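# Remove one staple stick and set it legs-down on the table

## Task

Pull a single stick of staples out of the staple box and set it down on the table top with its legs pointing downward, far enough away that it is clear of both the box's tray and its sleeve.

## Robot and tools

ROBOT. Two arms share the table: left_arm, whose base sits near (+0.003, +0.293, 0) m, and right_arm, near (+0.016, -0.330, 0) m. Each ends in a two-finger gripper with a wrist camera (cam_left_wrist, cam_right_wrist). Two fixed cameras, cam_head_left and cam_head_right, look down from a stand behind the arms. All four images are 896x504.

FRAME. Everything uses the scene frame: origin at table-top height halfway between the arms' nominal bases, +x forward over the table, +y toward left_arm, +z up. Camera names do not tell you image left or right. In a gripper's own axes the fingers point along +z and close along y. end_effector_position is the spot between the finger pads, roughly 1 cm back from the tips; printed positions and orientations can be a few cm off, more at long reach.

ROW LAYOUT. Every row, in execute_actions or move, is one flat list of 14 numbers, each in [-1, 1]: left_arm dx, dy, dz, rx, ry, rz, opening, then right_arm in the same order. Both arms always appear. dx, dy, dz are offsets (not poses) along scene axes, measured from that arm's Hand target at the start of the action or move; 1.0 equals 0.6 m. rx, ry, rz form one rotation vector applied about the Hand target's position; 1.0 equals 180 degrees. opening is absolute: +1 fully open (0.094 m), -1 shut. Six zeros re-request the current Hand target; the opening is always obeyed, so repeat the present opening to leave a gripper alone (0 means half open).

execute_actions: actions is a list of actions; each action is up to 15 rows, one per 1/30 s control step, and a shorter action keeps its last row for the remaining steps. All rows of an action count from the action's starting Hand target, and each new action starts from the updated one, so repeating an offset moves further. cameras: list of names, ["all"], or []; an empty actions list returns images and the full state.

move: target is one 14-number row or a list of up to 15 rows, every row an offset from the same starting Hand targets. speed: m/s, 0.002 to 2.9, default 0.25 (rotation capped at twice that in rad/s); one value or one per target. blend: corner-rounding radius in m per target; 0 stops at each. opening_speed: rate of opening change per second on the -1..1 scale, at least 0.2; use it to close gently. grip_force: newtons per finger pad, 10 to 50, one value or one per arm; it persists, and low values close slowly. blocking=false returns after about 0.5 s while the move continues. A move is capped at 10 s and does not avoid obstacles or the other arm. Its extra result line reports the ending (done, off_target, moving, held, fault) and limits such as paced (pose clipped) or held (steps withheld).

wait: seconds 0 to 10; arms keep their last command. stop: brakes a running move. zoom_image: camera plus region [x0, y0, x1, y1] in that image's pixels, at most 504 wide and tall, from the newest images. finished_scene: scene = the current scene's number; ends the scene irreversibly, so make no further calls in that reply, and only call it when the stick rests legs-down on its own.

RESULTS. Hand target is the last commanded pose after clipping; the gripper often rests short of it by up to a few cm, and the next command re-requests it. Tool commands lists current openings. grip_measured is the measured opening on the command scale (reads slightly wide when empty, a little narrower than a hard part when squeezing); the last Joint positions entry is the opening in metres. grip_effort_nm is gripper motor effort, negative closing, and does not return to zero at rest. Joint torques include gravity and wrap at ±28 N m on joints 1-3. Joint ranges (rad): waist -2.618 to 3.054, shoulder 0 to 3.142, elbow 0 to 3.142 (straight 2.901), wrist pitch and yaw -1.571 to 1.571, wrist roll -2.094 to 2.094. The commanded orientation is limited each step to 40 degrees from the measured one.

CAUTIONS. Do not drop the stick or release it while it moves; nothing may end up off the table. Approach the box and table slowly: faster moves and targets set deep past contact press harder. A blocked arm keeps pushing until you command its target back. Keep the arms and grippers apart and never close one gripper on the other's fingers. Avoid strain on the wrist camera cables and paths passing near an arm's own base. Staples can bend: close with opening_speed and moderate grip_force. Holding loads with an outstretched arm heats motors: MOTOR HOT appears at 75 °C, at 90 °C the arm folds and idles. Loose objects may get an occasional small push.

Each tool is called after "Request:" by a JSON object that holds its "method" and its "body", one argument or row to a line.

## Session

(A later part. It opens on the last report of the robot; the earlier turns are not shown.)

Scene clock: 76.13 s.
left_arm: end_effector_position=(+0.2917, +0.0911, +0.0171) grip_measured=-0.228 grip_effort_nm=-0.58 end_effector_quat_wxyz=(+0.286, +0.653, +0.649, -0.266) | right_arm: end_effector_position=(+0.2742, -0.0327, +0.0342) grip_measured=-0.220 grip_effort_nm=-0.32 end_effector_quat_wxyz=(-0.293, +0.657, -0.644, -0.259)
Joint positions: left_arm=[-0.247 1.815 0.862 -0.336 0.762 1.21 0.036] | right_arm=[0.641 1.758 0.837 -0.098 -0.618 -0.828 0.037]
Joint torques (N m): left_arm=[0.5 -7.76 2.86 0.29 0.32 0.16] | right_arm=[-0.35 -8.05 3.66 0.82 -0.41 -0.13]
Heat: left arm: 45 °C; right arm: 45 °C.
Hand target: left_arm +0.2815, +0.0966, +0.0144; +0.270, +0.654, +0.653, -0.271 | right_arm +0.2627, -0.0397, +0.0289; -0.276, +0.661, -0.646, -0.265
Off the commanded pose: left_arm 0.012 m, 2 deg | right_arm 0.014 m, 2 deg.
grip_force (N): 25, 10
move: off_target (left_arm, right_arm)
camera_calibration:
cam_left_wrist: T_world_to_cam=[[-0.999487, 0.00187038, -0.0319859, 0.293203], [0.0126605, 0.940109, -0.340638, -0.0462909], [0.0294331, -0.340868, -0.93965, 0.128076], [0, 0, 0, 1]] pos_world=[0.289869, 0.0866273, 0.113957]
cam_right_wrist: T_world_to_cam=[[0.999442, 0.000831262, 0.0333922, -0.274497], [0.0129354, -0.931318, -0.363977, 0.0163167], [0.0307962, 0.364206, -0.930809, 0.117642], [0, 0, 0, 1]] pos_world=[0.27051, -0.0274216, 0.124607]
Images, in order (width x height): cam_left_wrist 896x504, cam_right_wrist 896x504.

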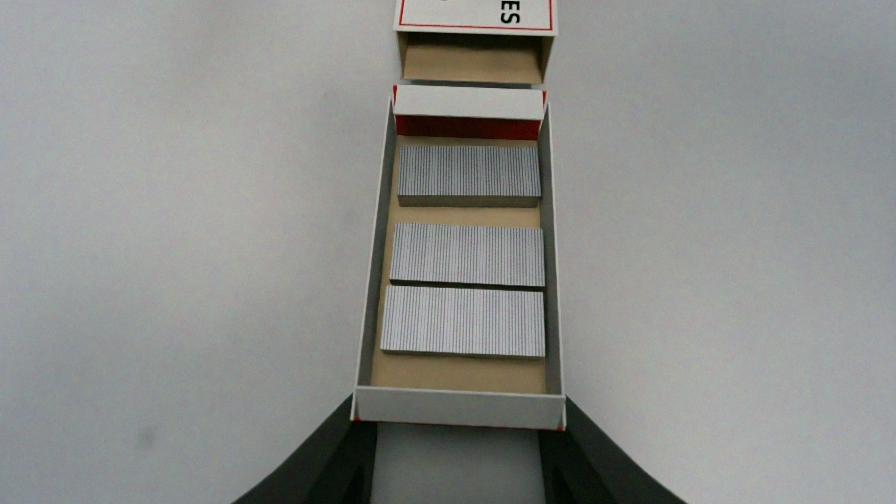

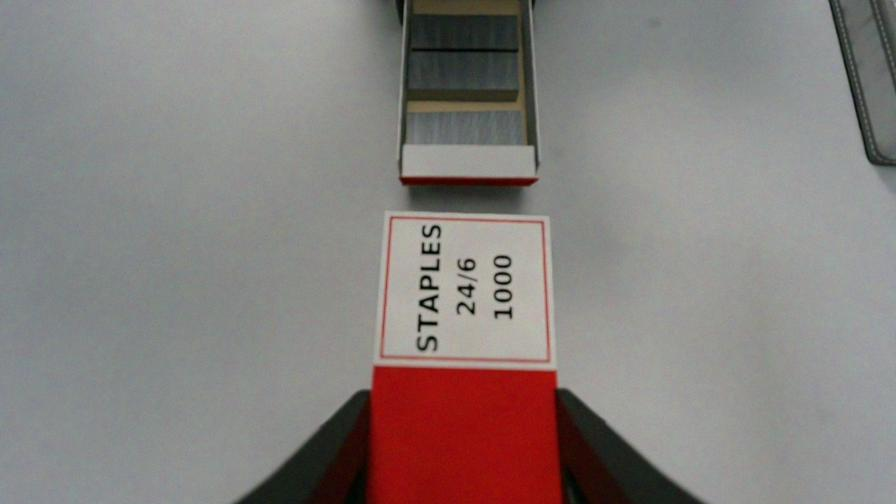

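Request:
{"method": "move", "body": {
  "target": [
    [0,0,0.003,0,0,0,0.2,0,0,0.002,0,0,0,0.2],
    [0,0.1,0.1,0,0,0,0.2,0,-0.1,0.1,0,0,0,0.2],
    [0,0.13,0.2,0,0,0,0.2,0,-0.13,0.2,0,0,0,0.2]
  ],
  "speed": 0.1,
  "blend": [0,0.02,0],
  "opening_speed": 0.5,
  "grip_force": [30,30],
  "cameras": ["all"]
}}

Scene clock: 84.07 s.
left_arm: end_effector_position=(+0.2775, +0.1754, +0.1178) grip_measured=+0.198 grip_effort_nm=0.09 end_effector_quat_wxyz=(+0.249, +0.648, +0.664, -0.277) | right_arm: end_effector_position=(+0.2622, -0.1234, +0.1294) grip_measured=+0.198 grip_effort_nm=0.07 end_effector_quat_wxyz=(-0.256, +0.657, -0.663, -0.252)
Joint positions: left_arm=[0.026 1.648 1.152 -1.133 0.762 1.591 0.056] | right_arm=[0.389 1.463 1.021 -0.833 -0.683 -1.124 0.056]
Joint torques (N m): left_arm=[0.64 -7.98 6.84 -0.23 0.57 0.12] | right_arm=[-0.47 -6.46 9.03 0.51 -0.88 -0.15]
Heat: left arm: 45 °C; right arm: 45 °C.
Hand target: left_arm +0.2815, +0.1746, +0.1343; +0.270, +0.654, +0.653, -0.271 | right_arm +0.2627, -0.1178, +0.1488; -0.276, +0.661, -0.646, -0.265
Off the commanded pose: left_arm 0.017 m, 3 deg | right_arm 0.020 m, 3 deg.
grip_force (N): 30, 30
move: off_target (left_arm, right_arm)
camera_calibration:
cam_left_wrist: T_world_to_cam=[[-0.999212, 0.00156199, 0.0396651, 0.273662], [-0.0105603, 0.952758, -0.303545, -0.0912359], [-0.0382654, -0.303725, -0.951991, 0.265514], [0, 0, 0, 1]] pos_world=[0.282643, 0.167142, 0.214218]
cam_right_wrist: T_world_to_cam=[[0.999813, -0.00940566, -0.0168957, -0.260489], [-0.014044, -0.95381, -0.300083, -0.0372638], [-0.0132929, 0.300264, -0.953764, 0.246352], [0, 0, 0, 1]] pos_world=[0.263191, -0.111963, 0.219378]

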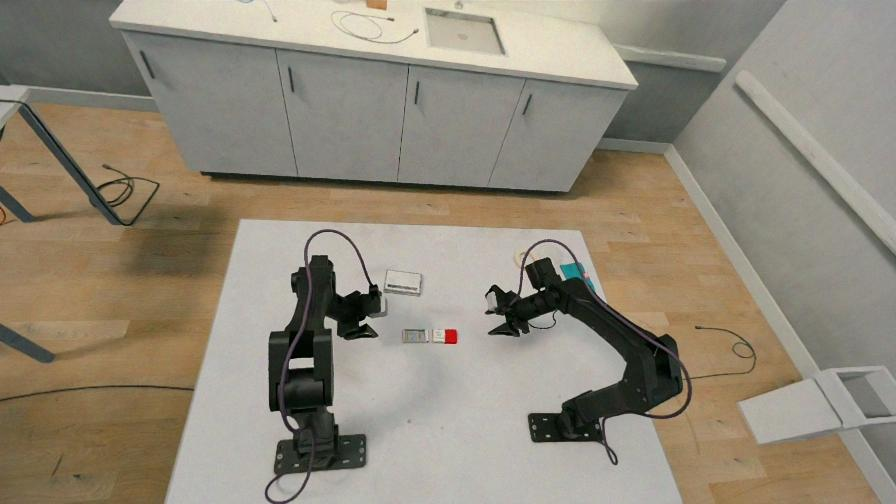

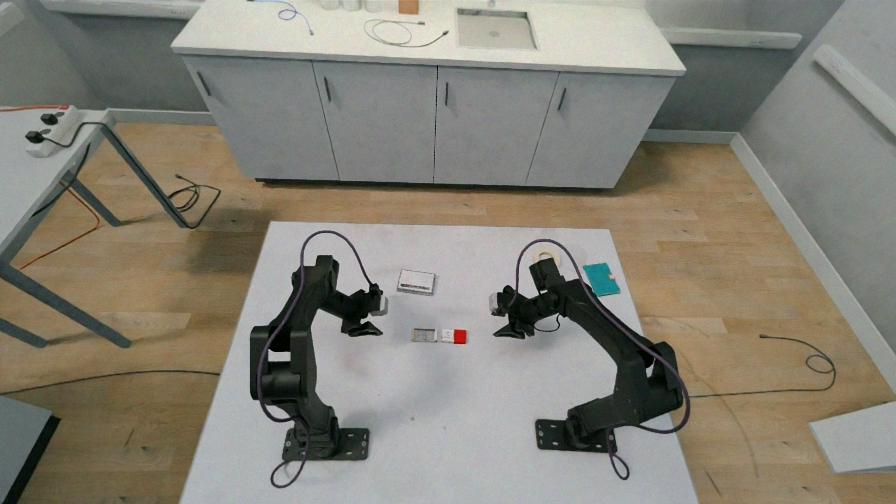

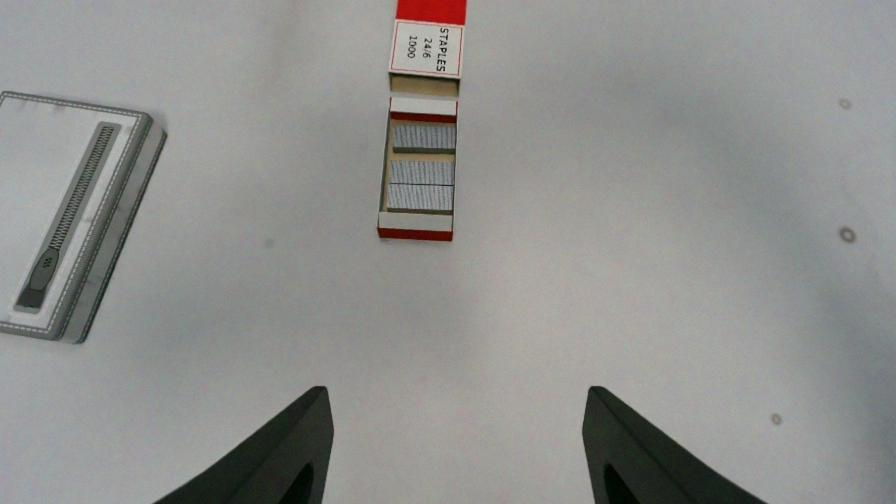

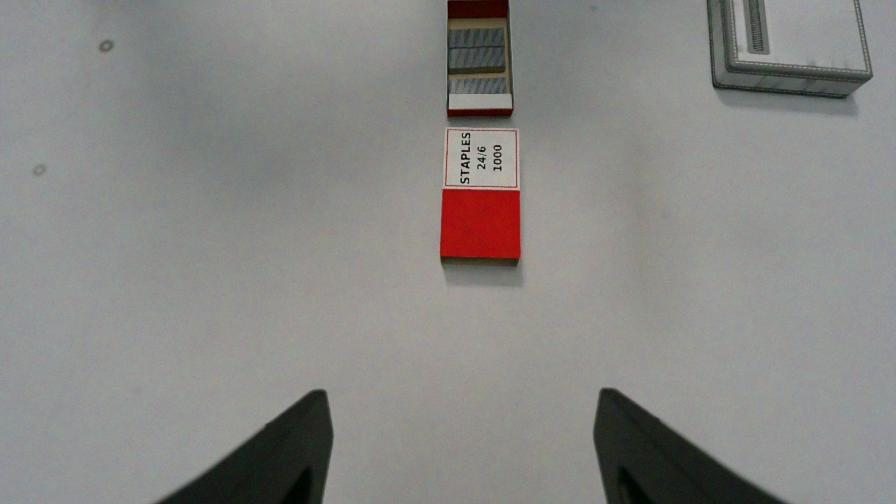

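Request:
{"method": "move", "body": {
  "target": [0.0075,-0.166,-0.03,0.161,0.160,0.481,-0.2,0,-0.05,0,0,0,0,0.2],
  "speed": 0.25,
  "cameras": ["cam_left_wrist","cam_right_wrist","cam_head_left"]
}}

Scene clock: 90.00 s.
left_arm: end_effector_position=(+0.2827, +0.0751, +0.1143) grip_measured=-0.198 grip_effort_nm=-0.11 end_effector_quat_wxyz=(+0.068, +0.006, +0.998, -0.013) | right_arm: end_effector_position=(+0.2598, -0.1539, +0.1269) grip_measured=+0.198 grip_effort_nm=0.07 end_effector_quat_wxyz=(-0.248, +0.657, -0.664, -0.256)
Joint positions: left_arm=[-0.692 1.772 1.473 -1.15 -0.066 -0.682 0.038] | right_arm=[0.276 1.463 1.021 -0.947 -0.71 -1.274 0.056]
Joint torques (N m): left_arm=[-0.55 -6.39 7.49 0.12 -0.21 -0.2] | right_arm=[-0.5 -6.79 9.03 0.35 -0.96 -0.13]
Heat: left arm: 46 °C; right arm: 46 °C.
Hand target: left_arm +0.2860, +0.0750, +0.1164; +0.071, +0.001, +0.997, +0.000 | right_arm +0.2627, -0.1478, +0.1488; -0.276, +0.661, -0.646, -0.265
Off the commanded pose: left_arm 0.004 m, 2 deg | right_arm 0.023 m, 4 deg.
grip_force (N): 30, 30
move: off_target (right_arm)
camera_calibration:
cam_left_wrist: T_world_to_cam=[[-0.0222319, -0.999405, 0.0263691, 0.0796469], [-0.949608, 0.0293578, 0.312061, 0.267755], [-0.312649, -0.0181026, -0.949696, 0.287836], [0, 0, 0, 1]] pos_world=[0.346024, 0.0769494, 0.1877]
cam_right_wrist: T_world_to_cam=[[0.999448, -0.00384521, -0.0330032, -0.255449], [-0.0134201, -0.955374, -0.295095, -0.0681336], [-0.0303957, 0.295375, -0.954898, 0.256965], [0, 0, 0, 1]] pos_world=[0.262204, -0.141976, 0.216839]
Images, in order (width x height): cam_head_left 896x504, cam_left_wrist 896x504, cam_right_wrist 896x504.

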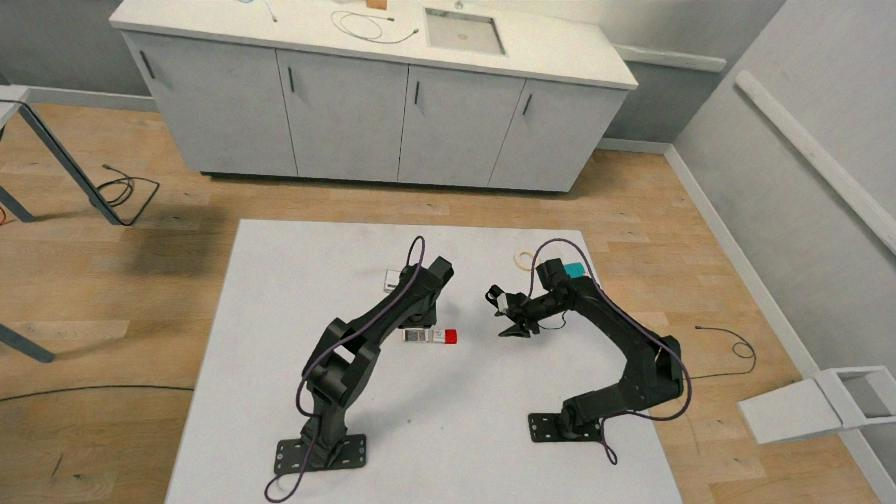

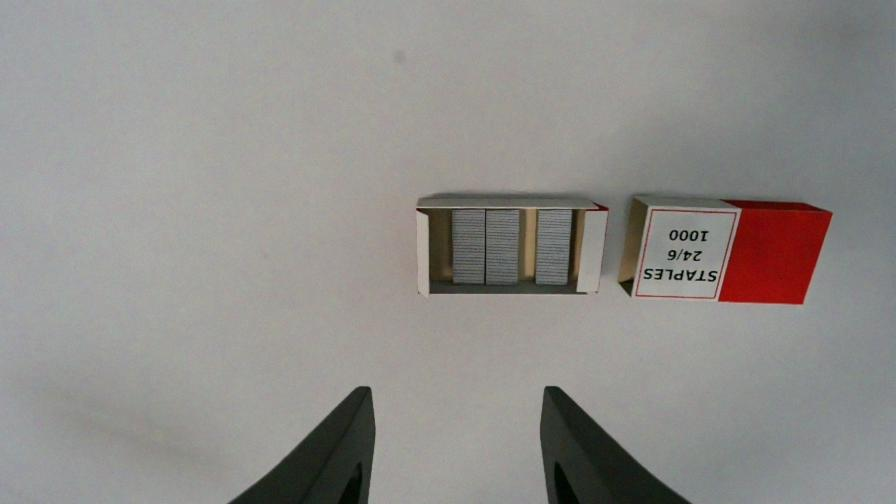

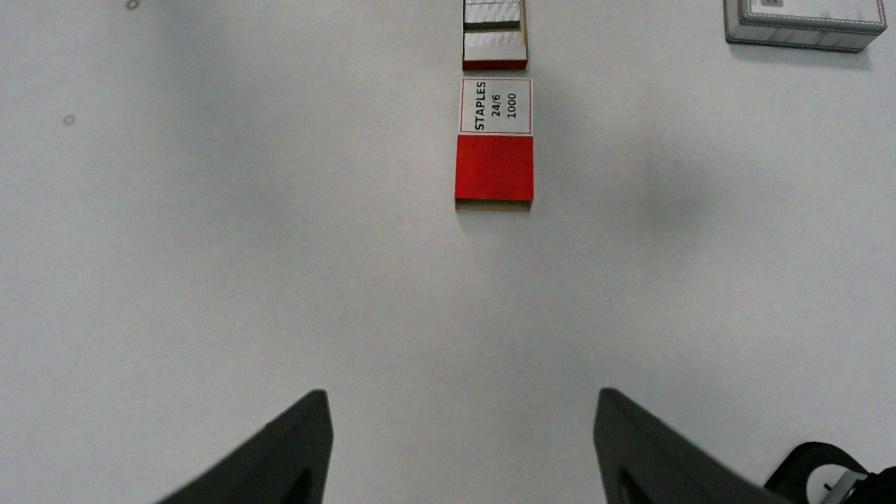

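Request:
{"method": "zoom_image", "body": {
  "camera": "cam_left_wrist",
  "region": [400, 180, 620, 310]
}}

Scaled by 2.291 from the camera's 896x504 image, which has a finer 1280x720 frame.

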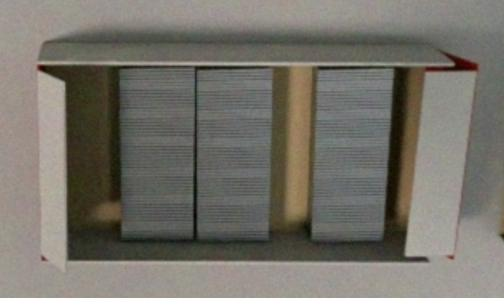

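Request:
{"method": "move", "body": {
  "target": [0.004,-0.071,-0.083,0,0,0,-0.63,0,0,0,0,0,0,0.2],
  "speed": 0.15,
  "cameras": ["cam_left_wrist","cam_right_wrist"]
}}

Request:
{"method": "zoom_image", "body": {
  "camera": "cam_left_wrist",
  "region": [300, 200, 620, 500]
}}

Scene clock: 94.77 s.
left_arm: end_effector_position=(+0.2749, +0.0406, +0.0655) grip_measured=-0.628 grip_effort_nm=-0.11 end_effector_quat_wxyz=(+0.046, +0.009, +0.999, +0.006) | right_arm: end_effector_position=(+0.2598, -0.1539, +0.1269) grip_measured=+0.198 grip_effort_nm=0.07 end_effector_quat_wxyz=(-0.248, +0.657, -0.664, -0.256)
Joint positions: left_arm=[-0.781 1.919 1.473 -1.067 -0.074 -0.767 0.017] | right_arm=[0.276 1.463 1.021 -0.947 -0.71 -1.274 0.056]
Joint torques (N m): left_arm=[-0.38 -7.69 6.56 0.65 -0.26 -0.14] | right_arm=[-0.42 -6.79 9.09 0.37 -0.95 -0.16]
Heat: left arm: 47 °C; right arm: 46 °C.
Hand target: left_arm +0.2884, +0.0323, +0.0665; +0.071, +0.001, +0.997, +0.000 | right_arm +0.2627, -0.1478, +0.1488; -0.276, +0.661, -0.646, -0.265
Off the commanded pose: left_arm 0.016 m, 3 deg | right_arm 0.023 m, 4 deg.
grip_force (N): 30, 30
move: off_target (left_arm, right_arm)
camera_calibration:
cam_left_wrist: T_world_to_cam=[[-0.0258579, -0.999589, -0.0124166, 0.0497648], [-0.935104, 0.0197947, 0.353821, 0.270219], [-0.353429, 0.0207599, -0.935231, 0.247119], [0, 0, 0, 1]] pos_world=[0.341309, 0.0392652, 0.136122]
cam_right_wrist: T_world_to_cam=[[0.999448, -0.00384521, -0.0330032, -0.255449], [-0.0134201, -0.955374, -0.295095, -0.0681336], [-0.0303957, 0.295375, -0.954898, 0.256965], [0, 0, 0, 1]] pos_world=[0.262204, -0.141976, 0.216839]
Images, in order (width x height): cam_left_wrist 896x504, cam_right_wrist 896x504.

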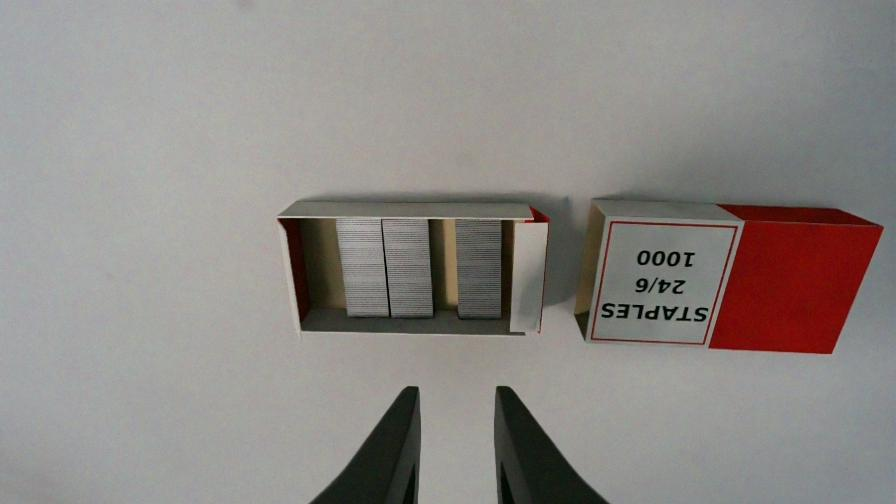

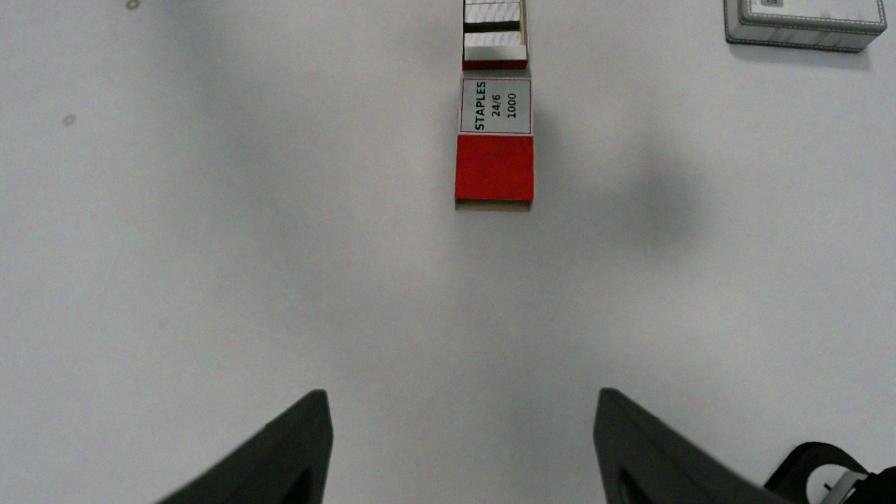

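Scaled by 1.575 from the camera's 896x504 image, which has a finer 1280x720 frame.

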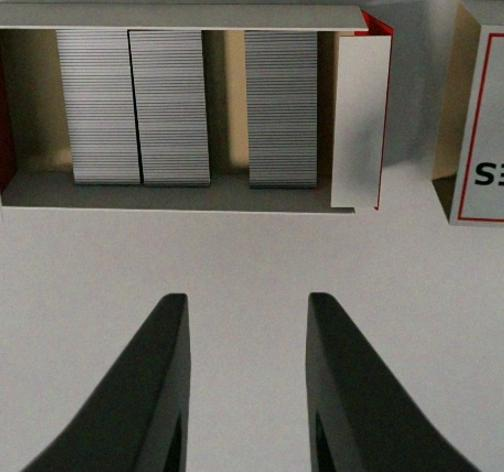

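Request:
{"method": "move", "body": {
  "target": [0.011,-0.006,-0.036,0,0,0,-0.58,0,0,0,0,0,0,0.2],
  "speed": 0.1,
  "cameras": ["cam_left_wrist"]
}}

Scene clock: 96.97 s.
left_arm: end_effector_position=(+0.2853, +0.0301, +0.0518) grip_measured=-0.582 grip_effort_nm=0.10 end_effector_quat_wxyz=(+0.056, +0.008, +0.998, -0.003) | right_arm: end_effector_position=(+0.2598, -0.1539, +0.1269) grip_measured=+0.198 grip_effort_nm=0.07 end_effector_quat_wxyz=(-0.248, +0.657, -0.664, -0.256)
Joint positions: left_arm=[-0.781 1.961 1.473 -0.998 -0.074 -0.767 0.02] | right_arm=[0.276 1.463 1.021 -0.947 -0.71 -1.274 0.056]
Joint torques (N m): left_arm=[0.32 -7.53 4.74 0.68 -0.23 -0.1] | right_arm=[-0.58 -6.82 9.02 0.35 -0.91 -0.14]
Heat: left arm: 47 °C; right arm: 46 °C.
Hand target: left_arm +0.2950, +0.0288, +0.0449; +0.071, +0.001, +0.998, +0.000 | right_arm +0.2627, -0.1478, +0.1488; -0.276, +0.661, -0.646, -0.265
Off the commanded pose: left_arm 0.012 m, 2 deg | right_arm 0.023 m, 4 deg.
grip_force (N): 30, 30
move: off_target (left_arm, right_arm)
camera_calibration:
cam_left_wrist: T_world_to_cam=[[-0.0257731, -0.999646, 0.00653524, 0.0384673], [-0.941776, 0.0264725, 0.335196, 0.287651], [-0.335251, 0.00248431, -0.942126, 0.233921], [0, 0, 0, 1]] pos_world=[0.350317, 0.0302577, 0.123712]
Images, in order (width x height): cam_left_wrist 896x504.

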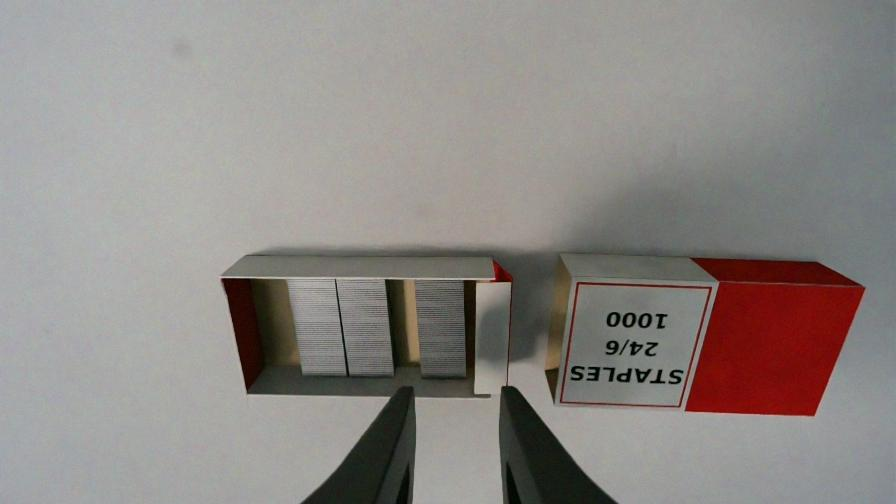

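Request:
{"method": "move", "body": {
  "target": [0.001,0.0055,-0.028,0,0,0,-0.58,0,0,0,0,0,0,0.2],
  "speed": 0.06,
  "cameras": ["cam_left_wrist"]
}}

Request:
{"method": "zoom_image", "body": {
  "camera": "cam_left_wrist",
  "region": [250, 250, 600, 500]
}}

Scene clock: 99.00 s.
left_arm: end_effector_position=(+0.2885, +0.0274, +0.0403) grip_measured=-0.582 grip_effort_nm=0.10 end_effector_quat_wxyz=(+0.063, +0.008, +0.998, -0.010) | right_arm: end_effector_position=(+0.2598, -0.1539, +0.1269) grip_measured=+0.198 grip_effort_nm=0.07 end_effector_quat_wxyz=(-0.248, +0.657, -0.664, -0.256)
Joint positions: left_arm=[-0.78 1.972 1.44 -0.935 -0.074 -0.767 0.02] | right_arm=[0.276 1.463 1.021 -0.947 -0.71 -1.274 0.056]
Joint torques (N m): left_arm=[0.8 -7.58 3.45 0.73 -0.23 -0.03] | right_arm=[-0.55 -6.79 8.92 0.38 -0.95 -0.16]
Heat: left arm: 47 °C; right arm: 46 °C.
Hand target: left_arm +0.2956, +0.0321, +0.0281; +0.071, +0.001, +0.998, +0.000 | right_arm +0.2627, -0.1478, +0.1488; -0.276, +0.661, -0.646, -0.265
Off the commanded pose: left_arm 0.015 m, 2 deg | right_arm 0.023 m, 4 deg.
grip_force (N): 30, 30
move: off_target (left_arm, right_arm)
camera_calibration:
cam_left_wrist: T_world_to_cam=[[-0.0252177, -0.9995, 0.0190656, 0.0351762], [-0.94604, 0.0300236, 0.322657, 0.296278], [-0.323068, -0.00990012, -0.946324, 0.221142], [0, 0, 0, 1]] pos_world=[0.352621, 0.0284526, 0.113005]
Images, in order (width x height): cam_left_wrist 896x504.

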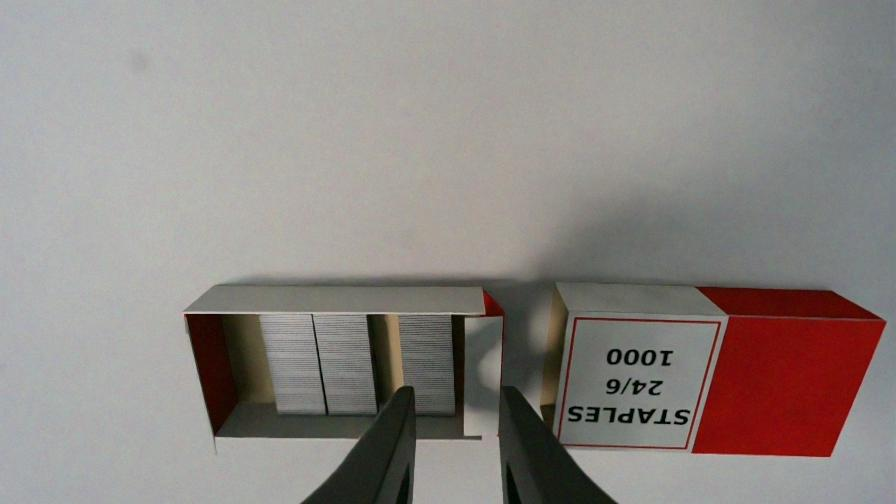

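Scaled by 1.440 from the camera's 896x504 image, which has a finer 1280x720 frame.

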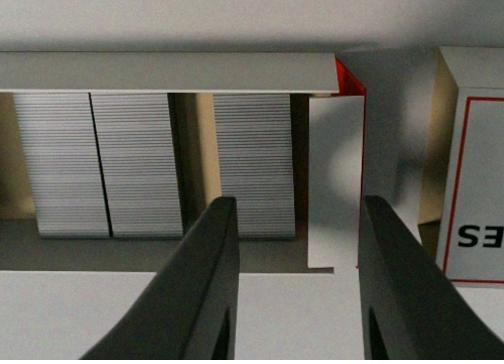

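Request:
{"method": "move", "body": {
  "target": [-0.004,0.0125,0.003,0,0,0,-0.58,0,0,0,0,0,0,0.2],
  "speed": 0.06,
  "cameras": ["cam_left_wrist"]
}}

Request:
{"method": "zoom_image", "body": {
  "camera": "cam_left_wrist",
  "region": [250, 250, 600, 500]
}}

Scene clock: 101.10 s.
left_arm: end_effector_position=(+0.2860, +0.0364, +0.0328) grip_measured=-0.582 grip_effort_nm=0.10 end_effector_quat_wxyz=(+0.055, +0.004, +0.999, -0.001) | right_arm: end_effector_position=(+0.2598, -0.1539, +0.1269) grip_measured=+0.198 grip_effort_nm=0.07 end_effector_quat_wxyz=(-0.248, +0.657, -0.664, -0.256)
Joint positions: left_arm=[-0.768 1.972 1.411 -0.929 -0.074 -0.764 0.02] | right_arm=[0.276 1.463 1.021 -0.947 -0.71 -1.274 0.056]
Joint torques (N m): left_arm=[0.46 -9.31 3.37 0.66 -0.19 0.07] | right_arm=[-0.5 -6.86 9.09 0.35 -0.93 -0.15]
Heat: left arm: 47 °C; right arm: 46 °C.
Hand target: left_arm +0.2932, +0.0395, +0.0299; +0.071, +0.001, +0.997, +0.000 | right_arm +0.2627, -0.1478, +0.1488; -0.276, +0.661, -0.646, -0.265
Off the commanded pose: left_arm 0.008 m, 2 deg | right_arm 0.023 m, 4 deg.
grip_force (N): 30, 30
move: off_target (right_arm)
camera_calibration:
cam_left_wrist: T_world_to_cam=[[-0.0158898, -0.999869, 0.00301476, 0.0421206], [-0.940895, 0.0159727, 0.338323, 0.294598], [-0.338327, 0.00253932, -0.941025, 0.217114], [0, 0, 0, 1]] pos_world=[0.351311, 0.0368583, 0.104514]
Images, in order (width x height): cam_left_wrist 896x504.

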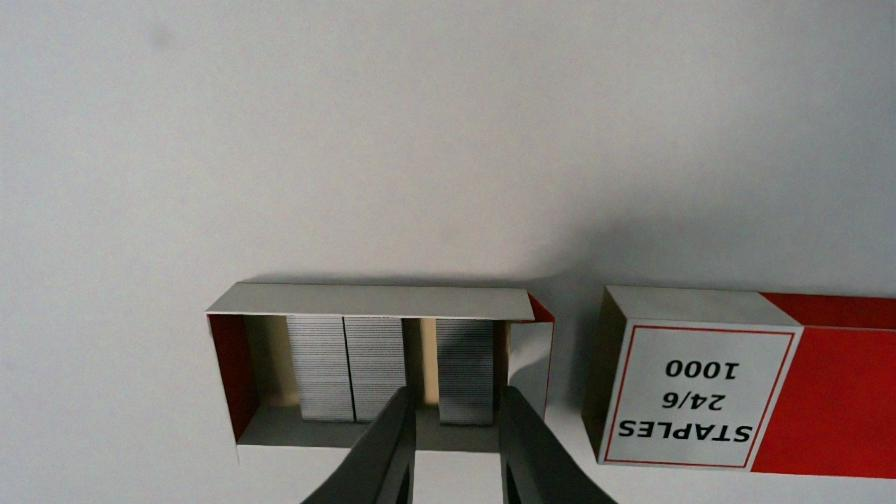

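Scaled by 1.440 from the camera's 896x504 image, which has a finer 1280x720 frame.

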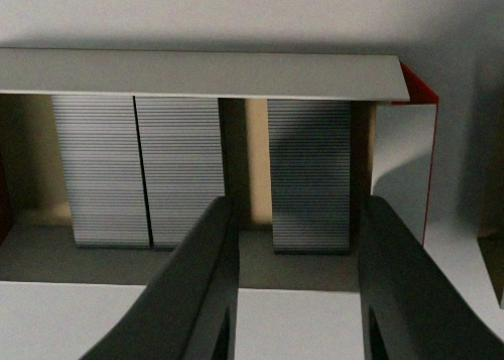

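Request:
{"method": "move", "body": {
  "target": [0.0,-0.003,-0.022,0,0,0,-0.58,0,0,0,0,0,0,0.2],
  "speed": 0.05,
  "cameras": ["cam_left_wrist"]
}}

Request:
{"method": "zoom_image", "body": {
  "camera": "cam_left_wrist",
  "region": [250, 250, 600, 500]
}}

Scene clock: 105.03 s.
left_arm: end_effector_position=(+0.2880, +0.0345, +0.0272) grip_measured=-0.582 grip_effort_nm=0.10 end_effector_quat_wxyz=(+0.061, +0.003, +0.998, -0.008) | right_arm: end_effector_position=(+0.2598, -0.1539, +0.1269) grip_measured=+0.198 grip_effort_nm=0.07 end_effector_quat_wxyz=(-0.248, +0.657, -0.664, -0.256)
Joint positions: left_arm=[-0.768 1.972 1.386 -0.885 -0.074 -0.764 0.02] | right_arm=[0.276 1.463 1.021 -0.947 -0.71 -1.274 0.056]
Joint torques (N m): left_arm=[0.49 -7.8 3.22 0.7 -0.23 0.04] | right_arm=[-0.54 -6.8 8.99 0.37 -0.94 -0.17]
Heat: left arm: 47 °C; right arm: 46 °C.
Hand target: left_arm +0.2931, +0.0378, +0.0166; +0.071, +0.001, +0.998, +0.000 | right_arm +0.2627, -0.1478, +0.1488; -0.276, +0.661, -0.646, -0.265
Off the commanded pose: left_arm 0.012 m, 1 deg | right_arm 0.023 m, 4 deg.
grip_force (N): 30, 30
move: off_target (left_arm, right_arm)
camera_calibration:
cam_left_wrist: T_world_to_cam=[[-0.0160158, -0.99974, 0.0162347, 0.039966], [-0.945465, 0.0204253, 0.325083, 0.299923], [-0.32533, -0.0101429, -0.945546, 0.209355], [0, 0, 0, 1]] pos_world=[0.352316, 0.035953, 0.0998063]
Images, in order (width x height): cam_left_wrist 896x504.

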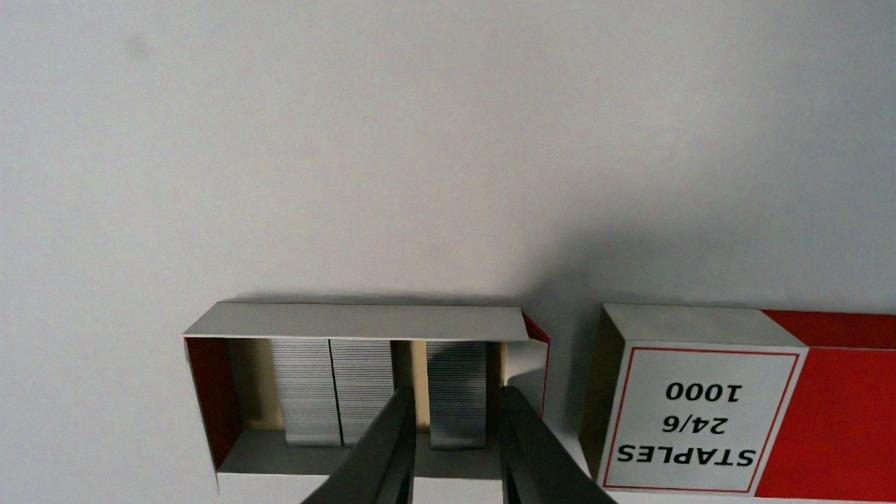

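Scaled by 1.440 from the camera's 896x504 image, which has a finer 1280x720 frame.

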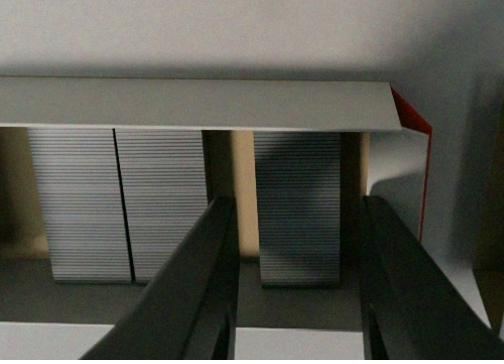

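Request:
{"method": "move", "body": {
  "target": [-0.003,0.0015,-0.018,0,0,0,-0.6,0,0,0,0,0,0,0.2],
  "speed": 0.05,
  "cameras": ["cam_left_wrist"]
}}

Request:
{"method": "zoom_image", "body": {
  "camera": "cam_left_wrist",
  "region": [250, 250, 600, 500]
}}

Scene clock: 106.77 s.
left_arm: end_effector_position=(+0.2872, +0.0352, +0.0195) grip_measured=-0.598 grip_effort_nm=-0.11 end_effector_quat_wxyz=(+0.064, +0.003, +0.998, -0.011) | right_arm: end_effector_position=(+0.2598, -0.1539, +0.1269) grip_measured=+0.198 grip_effort_nm=0.07 end_effector_quat_wxyz=(-0.248, +0.657, -0.664, -0.256)
Joint positions: left_arm=[-0.768 1.972 1.352 -0.843 -0.074 -0.764 0.019] | right_arm=[0.276 1.463 1.021 -0.947 -0.71 -1.274 0.056]
Joint torques (N m): left_arm=[0.06 -7.25 3.19 0.74 -0.18 0.02] | right_arm=[-0.58 -6.75 8.99 0.35 -0.93 -0.16]
Heat: left arm: 47 °C; right arm: 46 °C.
Hand target: left_arm +0.2913, +0.0386, +0.0059; +0.071, +0.001, +0.998, +0.000 | right_arm +0.2627, -0.1478, +0.1488; -0.276, +0.661, -0.646, -0.265
Off the commanded pose: left_arm 0.015 m, 1 deg | right_arm 0.023 m, 4 deg.
grip_force (N): 30, 30
move: off_target (left_arm, right_arm)
camera_calibration:
cam_left_wrist: T_world_to_cam=[[-0.0160787, -0.999637, 0.0216124, 0.0406859], [-0.9473, 0.0221463, 0.319582, 0.302263], [-0.319945, -0.015335, -0.947312, 0.200442], [0, 0, 0, 1]] pos_world=[0.351119, 0.0370509, 0.0924033]
Images, in order (width x height): cam_left_wrist 896x504.

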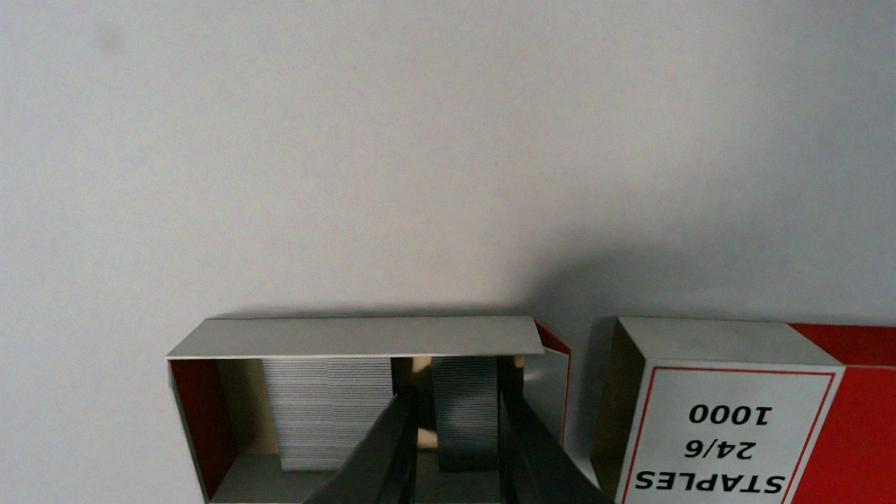

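Scaled by 1.440 from the camera's 896x504 image, which has a finer 1280x720 frame.

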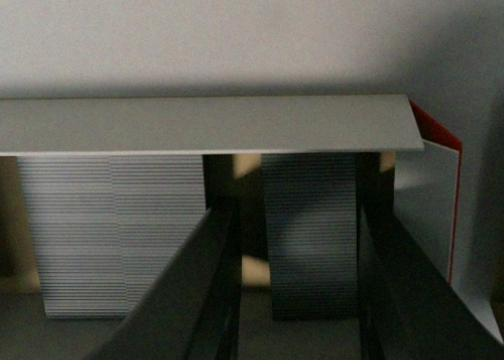

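Request:
{"method": "move", "body": {
  "target": [
    [0.0,0,-0.012,0,0,0,-0.6,0,0,0,0,0,0,0.2],
    [0.0,0,-0.0121,0,0,0,-0.85,0,0,0,0,0,0,0.2]
  ],
  "speed": 0.05,
  "opening_speed": 0.4,
  "cameras": ["cam_left_wrist"]
}}

Scene clock: 109.67 s.
left_arm: end_effector_position=(+0.2882, +0.0346, +0.0172) grip_measured=-0.717 grip_effort_nm=-0.67 end_effector_quat_wxyz=(+0.067, +0.003, +0.998, -0.012) | right_arm: end_effector_position=(+0.2598, -0.1539, +0.1269) grip_measured=+0.198 grip_effort_nm=0.07 end_effector_quat_wxyz=(-0.248, +0.657, -0.664, -0.256)
Joint positions: left_arm=[-0.768 1.974 1.345 -0.828 -0.076 -0.764 0.013] | right_arm=[0.276 1.463 1.021 -0.947 -0.71 -1.274 0.056]
Joint torques (N m): left_arm=[0.18 -6.35 2.61 0.87 -0.21 0.07] | right_arm=[-0.54 -6.76 8.88 0.34 -0.94 -0.16]
Heat: left arm: 46 °C; right arm: 46 °C.
Hand target: left_arm +0.2913, +0.0386, -0.0013; +0.071, +0.001, +0.998, +0.000 | right_arm +0.2627, -0.1478, +0.1488; -0.276, +0.661, -0.646, -0.265
Off the commanded pose: left_arm 0.019 m, 2 deg | right_arm 0.023 m, 4 deg.
grip_force (N): 30, 30
move: off_target (left_arm, right_arm); target 2's new opening was sent with left_arm's hand 0.019 m and 2 deg from that target
camera_calibration:
cam_left_wrist: T_world_to_cam=[[-0.0160494, -0.99957, 0.0245334, 0.0401585], [-0.948938, 0.0229586, 0.314625, 0.304443], [-0.315053, -0.0182311, -0.948899, 0.197358], [0, 0, 0, 1]] pos_world=[0.351721, 0.0367496, 0.0905015]
Images, in order (width x height): cam_left_wrist 896x504.

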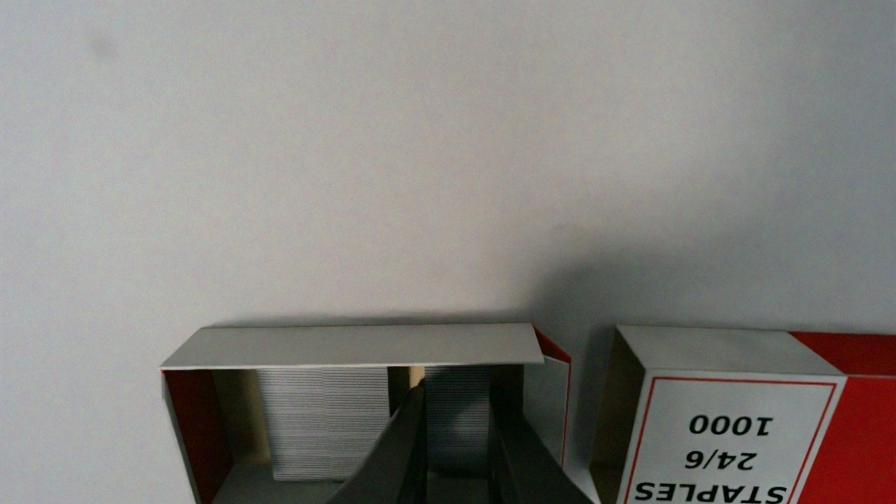

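Request:
{"method": "move", "body": {
  "target": [
    [-0.005,-0.005,0.15,0,0,0,-0.85,0,0,0,0,0,0,0.2],
    [-0.09,0.16,0.15,0,0,0,-0.85,0,0,0,0,0,0,0.2]
  ],
  "speed": 0.12,
  "blend": [0.02,0],
  "cameras": ["all"]
}}

Request:
{"method": "zoom_image", "body": {
  "camera": "cam_left_wrist",
  "region": [250, 300, 650, 504]
}}

Scene clock: 112.67 s.
left_arm: end_effector_position=(+0.2390, +0.1291, +0.0872) grip_measured=-0.717 grip_effort_nm=-0.67 end_effector_quat_wxyz=(+0.064, +0.001, +0.998, -0.001) | right_arm: end_effector_position=(+0.2598, -0.1539, +0.1269) grip_measured=+0.198 grip_effort_nm=0.07 end_effector_quat_wxyz=(-0.248, +0.657, -0.664, -0.256)
Joint positions: left_arm=[-0.652 1.548 1.122 -1.041 -0.076 -0.652 0.013] | right_arm=[0.276 1.463 1.021 -0.947 -0.71 -1.274 0.056]
Joint torques (N m): left_arm=[0.47 -7.61 3.36 0.4 -0.11 0.11] | right_arm=[-0.58 -6.82 9.02 0.34 -0.94 -0.15]
Heat: left arm: 46 °C; right arm: 46 °C.
Hand target: left_arm +0.2374, +0.1347, +0.0886; +0.071, +0.001, +0.998, +0.000 | right_arm +0.2627, -0.1478, +0.1488; -0.276, +0.661, -0.646, -0.265
Off the commanded pose: left_arm 0.006 m, 1 deg | right_arm 0.023 m, 4 deg.
grip_force (N): 30, 30
move: off_target (right_arm)
camera_calibration:
cam_left_wrist: T_world_to_cam=[[-0.0110425, -0.999933, 0.00350564, 0.132732], [-0.947164, 0.0115835, 0.320539, 0.234084], [-0.320558, 0.00021913, -0.947229, 0.248736], [0, 0, 0, 1]] pos_world=[0.302916, 0.129958, 0.160112]
cam_right_wrist: T_world_to_cam=[[0.999448, -0.00384521, -0.0330032, -0.255449], [-0.0134201, -0.955374, -0.295095, -0.0681336], [-0.0303957, 0.295375, -0.954898, 0.256965], [0, 0, 0, 1]] pos_world=[0.262204, -0.141976, 0.216839]

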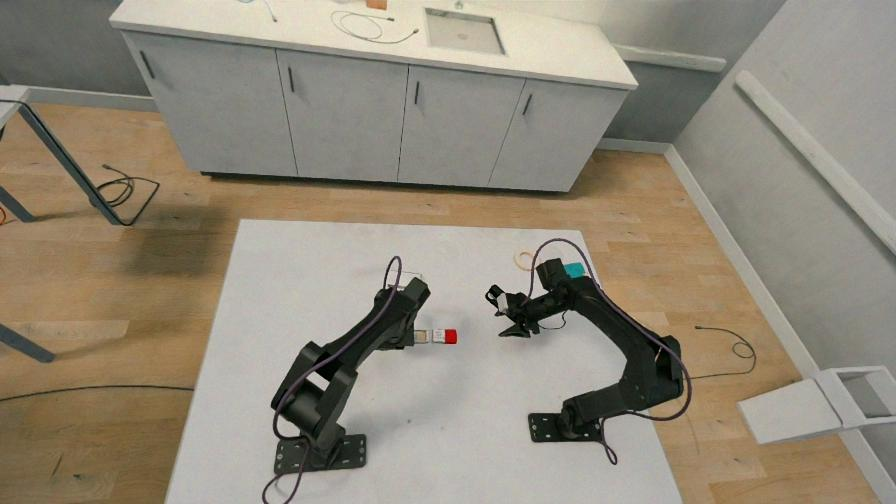

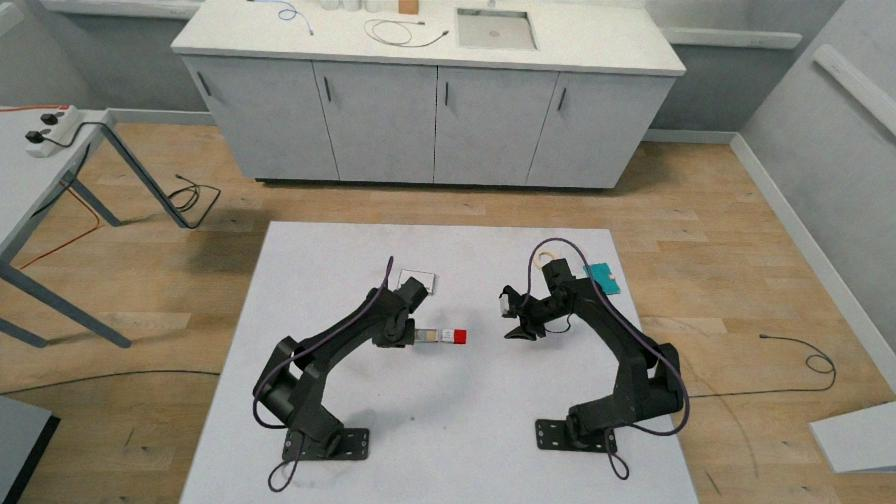

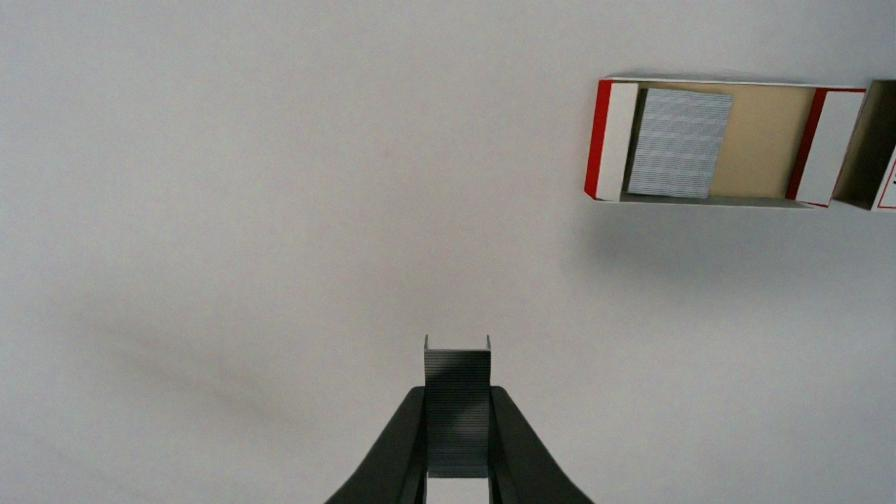

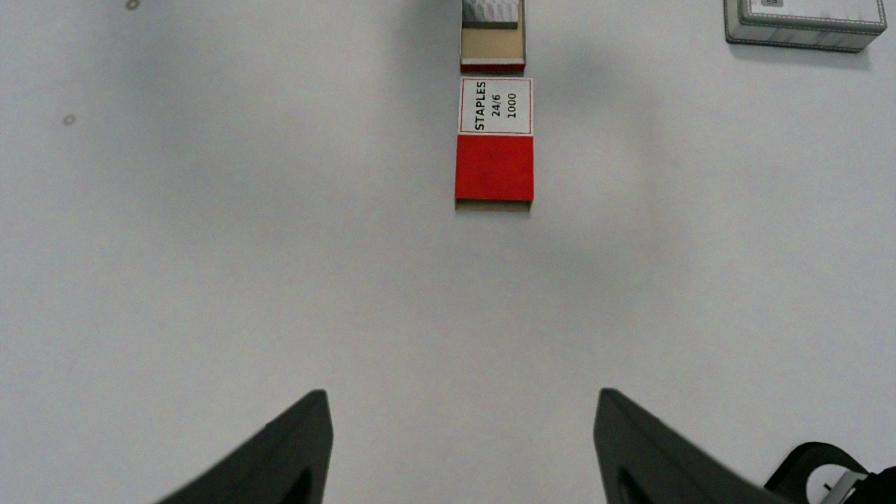

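Scaled by 1.260 from the camera's 896x504 image, which has a finer 1280x720 frame.

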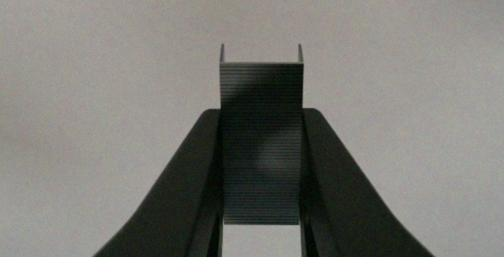

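Request:
{"method": "move", "body": {
  "target": [-0.03,0.02,-0.125,0,0,0,-0.85,0,0,0,0,0,0,0.2],
  "speed": 0.08,
  "cameras": ["cam_left_wrist"]
}}

Scene clock: 114.93 s.
left_arm: end_effector_position=(+0.2160, +0.1468, +0.0160) grip_measured=-0.717 grip_effort_nm=-0.67 end_effector_quat_wxyz=(+0.057, +0.002, +0.998, +0.004) | right_arm: end_effector_position=(+0.2598, -0.1539, +0.1269) grip_measured=+0.198 grip_effort_nm=0.07 end_effector_quat_wxyz=(-0.248, +0.657, -0.664, -0.256)
Joint positions: left_arm=[-0.652 1.548 0.824 -0.761 -0.076 -0.65 0.013] | right_arm=[0.276 1.463 1.021 -0.947 -0.71 -1.274 0.056]
Joint torques (N m): left_arm=[-0.16 -5.72 2.97 0.75 -0.09 0.08] | right_arm=[-0.54 -6.78 9.07 0.35 -0.95 -0.14]
Heat: left arm: 46 °C; right arm: 46 °C.
Hand target: left_arm +0.2194, +0.1467, +0.0136; +0.071, +0.001, +0.998, +0.000 | right_arm +0.2627, -0.1478, +0.1488; -0.276, +0.661, -0.646, -0.265
Off the commanded pose: left_arm 0.004 m, 2 deg | right_arm 0.023 m, 4 deg.
grip_force (N): 30, 30
move: off_target (right_arm)
camera_calibration:
cam_left_wrist: T_world_to_cam=[[-0.012573, -0.999895, -0.0072286, 0.151016], [-0.942577, 0.00943868, 0.333855, 0.234103], [-0.333752, 0.0110111, -0.942597, 0.175136], [0, 0, 0, 1]] pos_world=[0.281011, 0.146862, 0.0880178]
Images, in order (width x height): cam_left_wrist 896x504.

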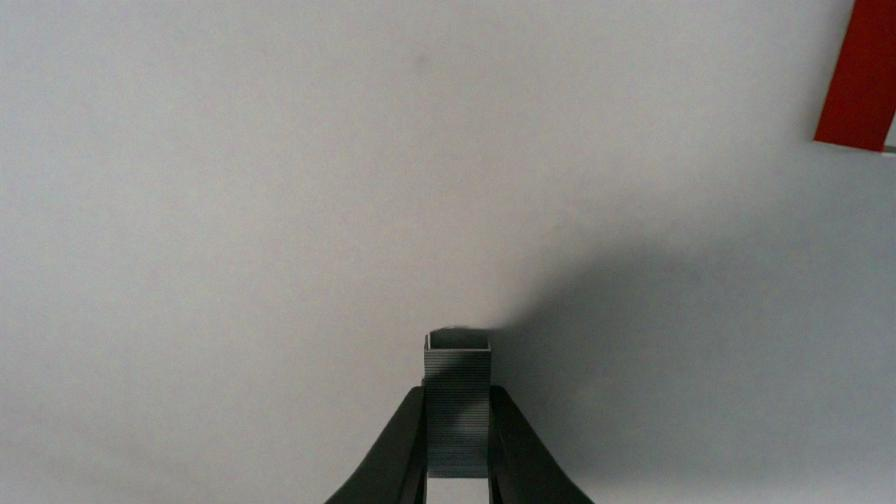

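Request:
{"method": "move", "body": {
  "target": [0,0,-0.011,0,0,0,-0.85,0,0,0,0,0,0,0.2],
  "speed": 0.03,
  "cameras": ["cam_left_wrist"]
}}

Scene clock: 116.30 s.
left_arm: end_effector_position=(+0.2160, +0.1469, +0.0146) grip_measured=-0.717 grip_effort_nm=-0.67 end_effector_quat_wxyz=(+0.058, +0.002, +0.998, +0.003) | right_arm: end_effector_position=(+0.2598, -0.1539, +0.1269) grip_measured=+0.198 grip_effort_nm=0.07 end_effector_quat_wxyz=(-0.248, +0.657, -0.664, -0.256)
Joint positions: left_arm=[-0.652 1.548 0.817 -0.751 -0.076 -0.65 0.013] | right_arm=[0.276 1.463 1.021 -0.947 -0.71 -1.274 0.056]
Joint torques (N m): left_arm=[-0.1 -4.59 2.25 0.92 -0.05 0.02] | right_arm=[-0.57 -6.75 8.91 0.35 -0.95 -0.13]
Heat: left arm: 46 °C; right arm: 46 °C.
Hand target: left_arm +0.2194, +0.1467, +0.0071; +0.071, +0.001, +0.998, +0.000 | right_arm +0.2627, -0.1478, +0.1488; -0.276, +0.661, -0.646, -0.265
Off the commanded pose: left_arm 0.008 m, 1 deg | right_arm 0.023 m, 4 deg.
grip_force (N): 30, 30
move: off_target (right_arm)
camera_calibration:
cam_left_wrist: T_world_to_cam=[[-0.0125381, -0.999905, -0.00567661, 0.150959], [-0.94331, 0.00994492, 0.331764, 0.234568], [-0.331676, 0.00951448, -0.943345, 0.173511], [0, 0, 0, 1]] pos_world=[0.280712, 0.146961, 0.0867169]
Images, in order (width x height): cam_left_wrist 896x504.

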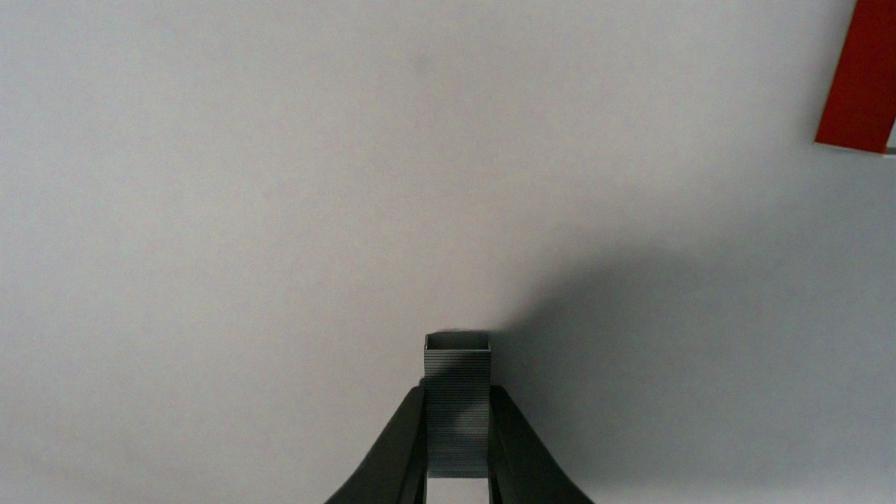

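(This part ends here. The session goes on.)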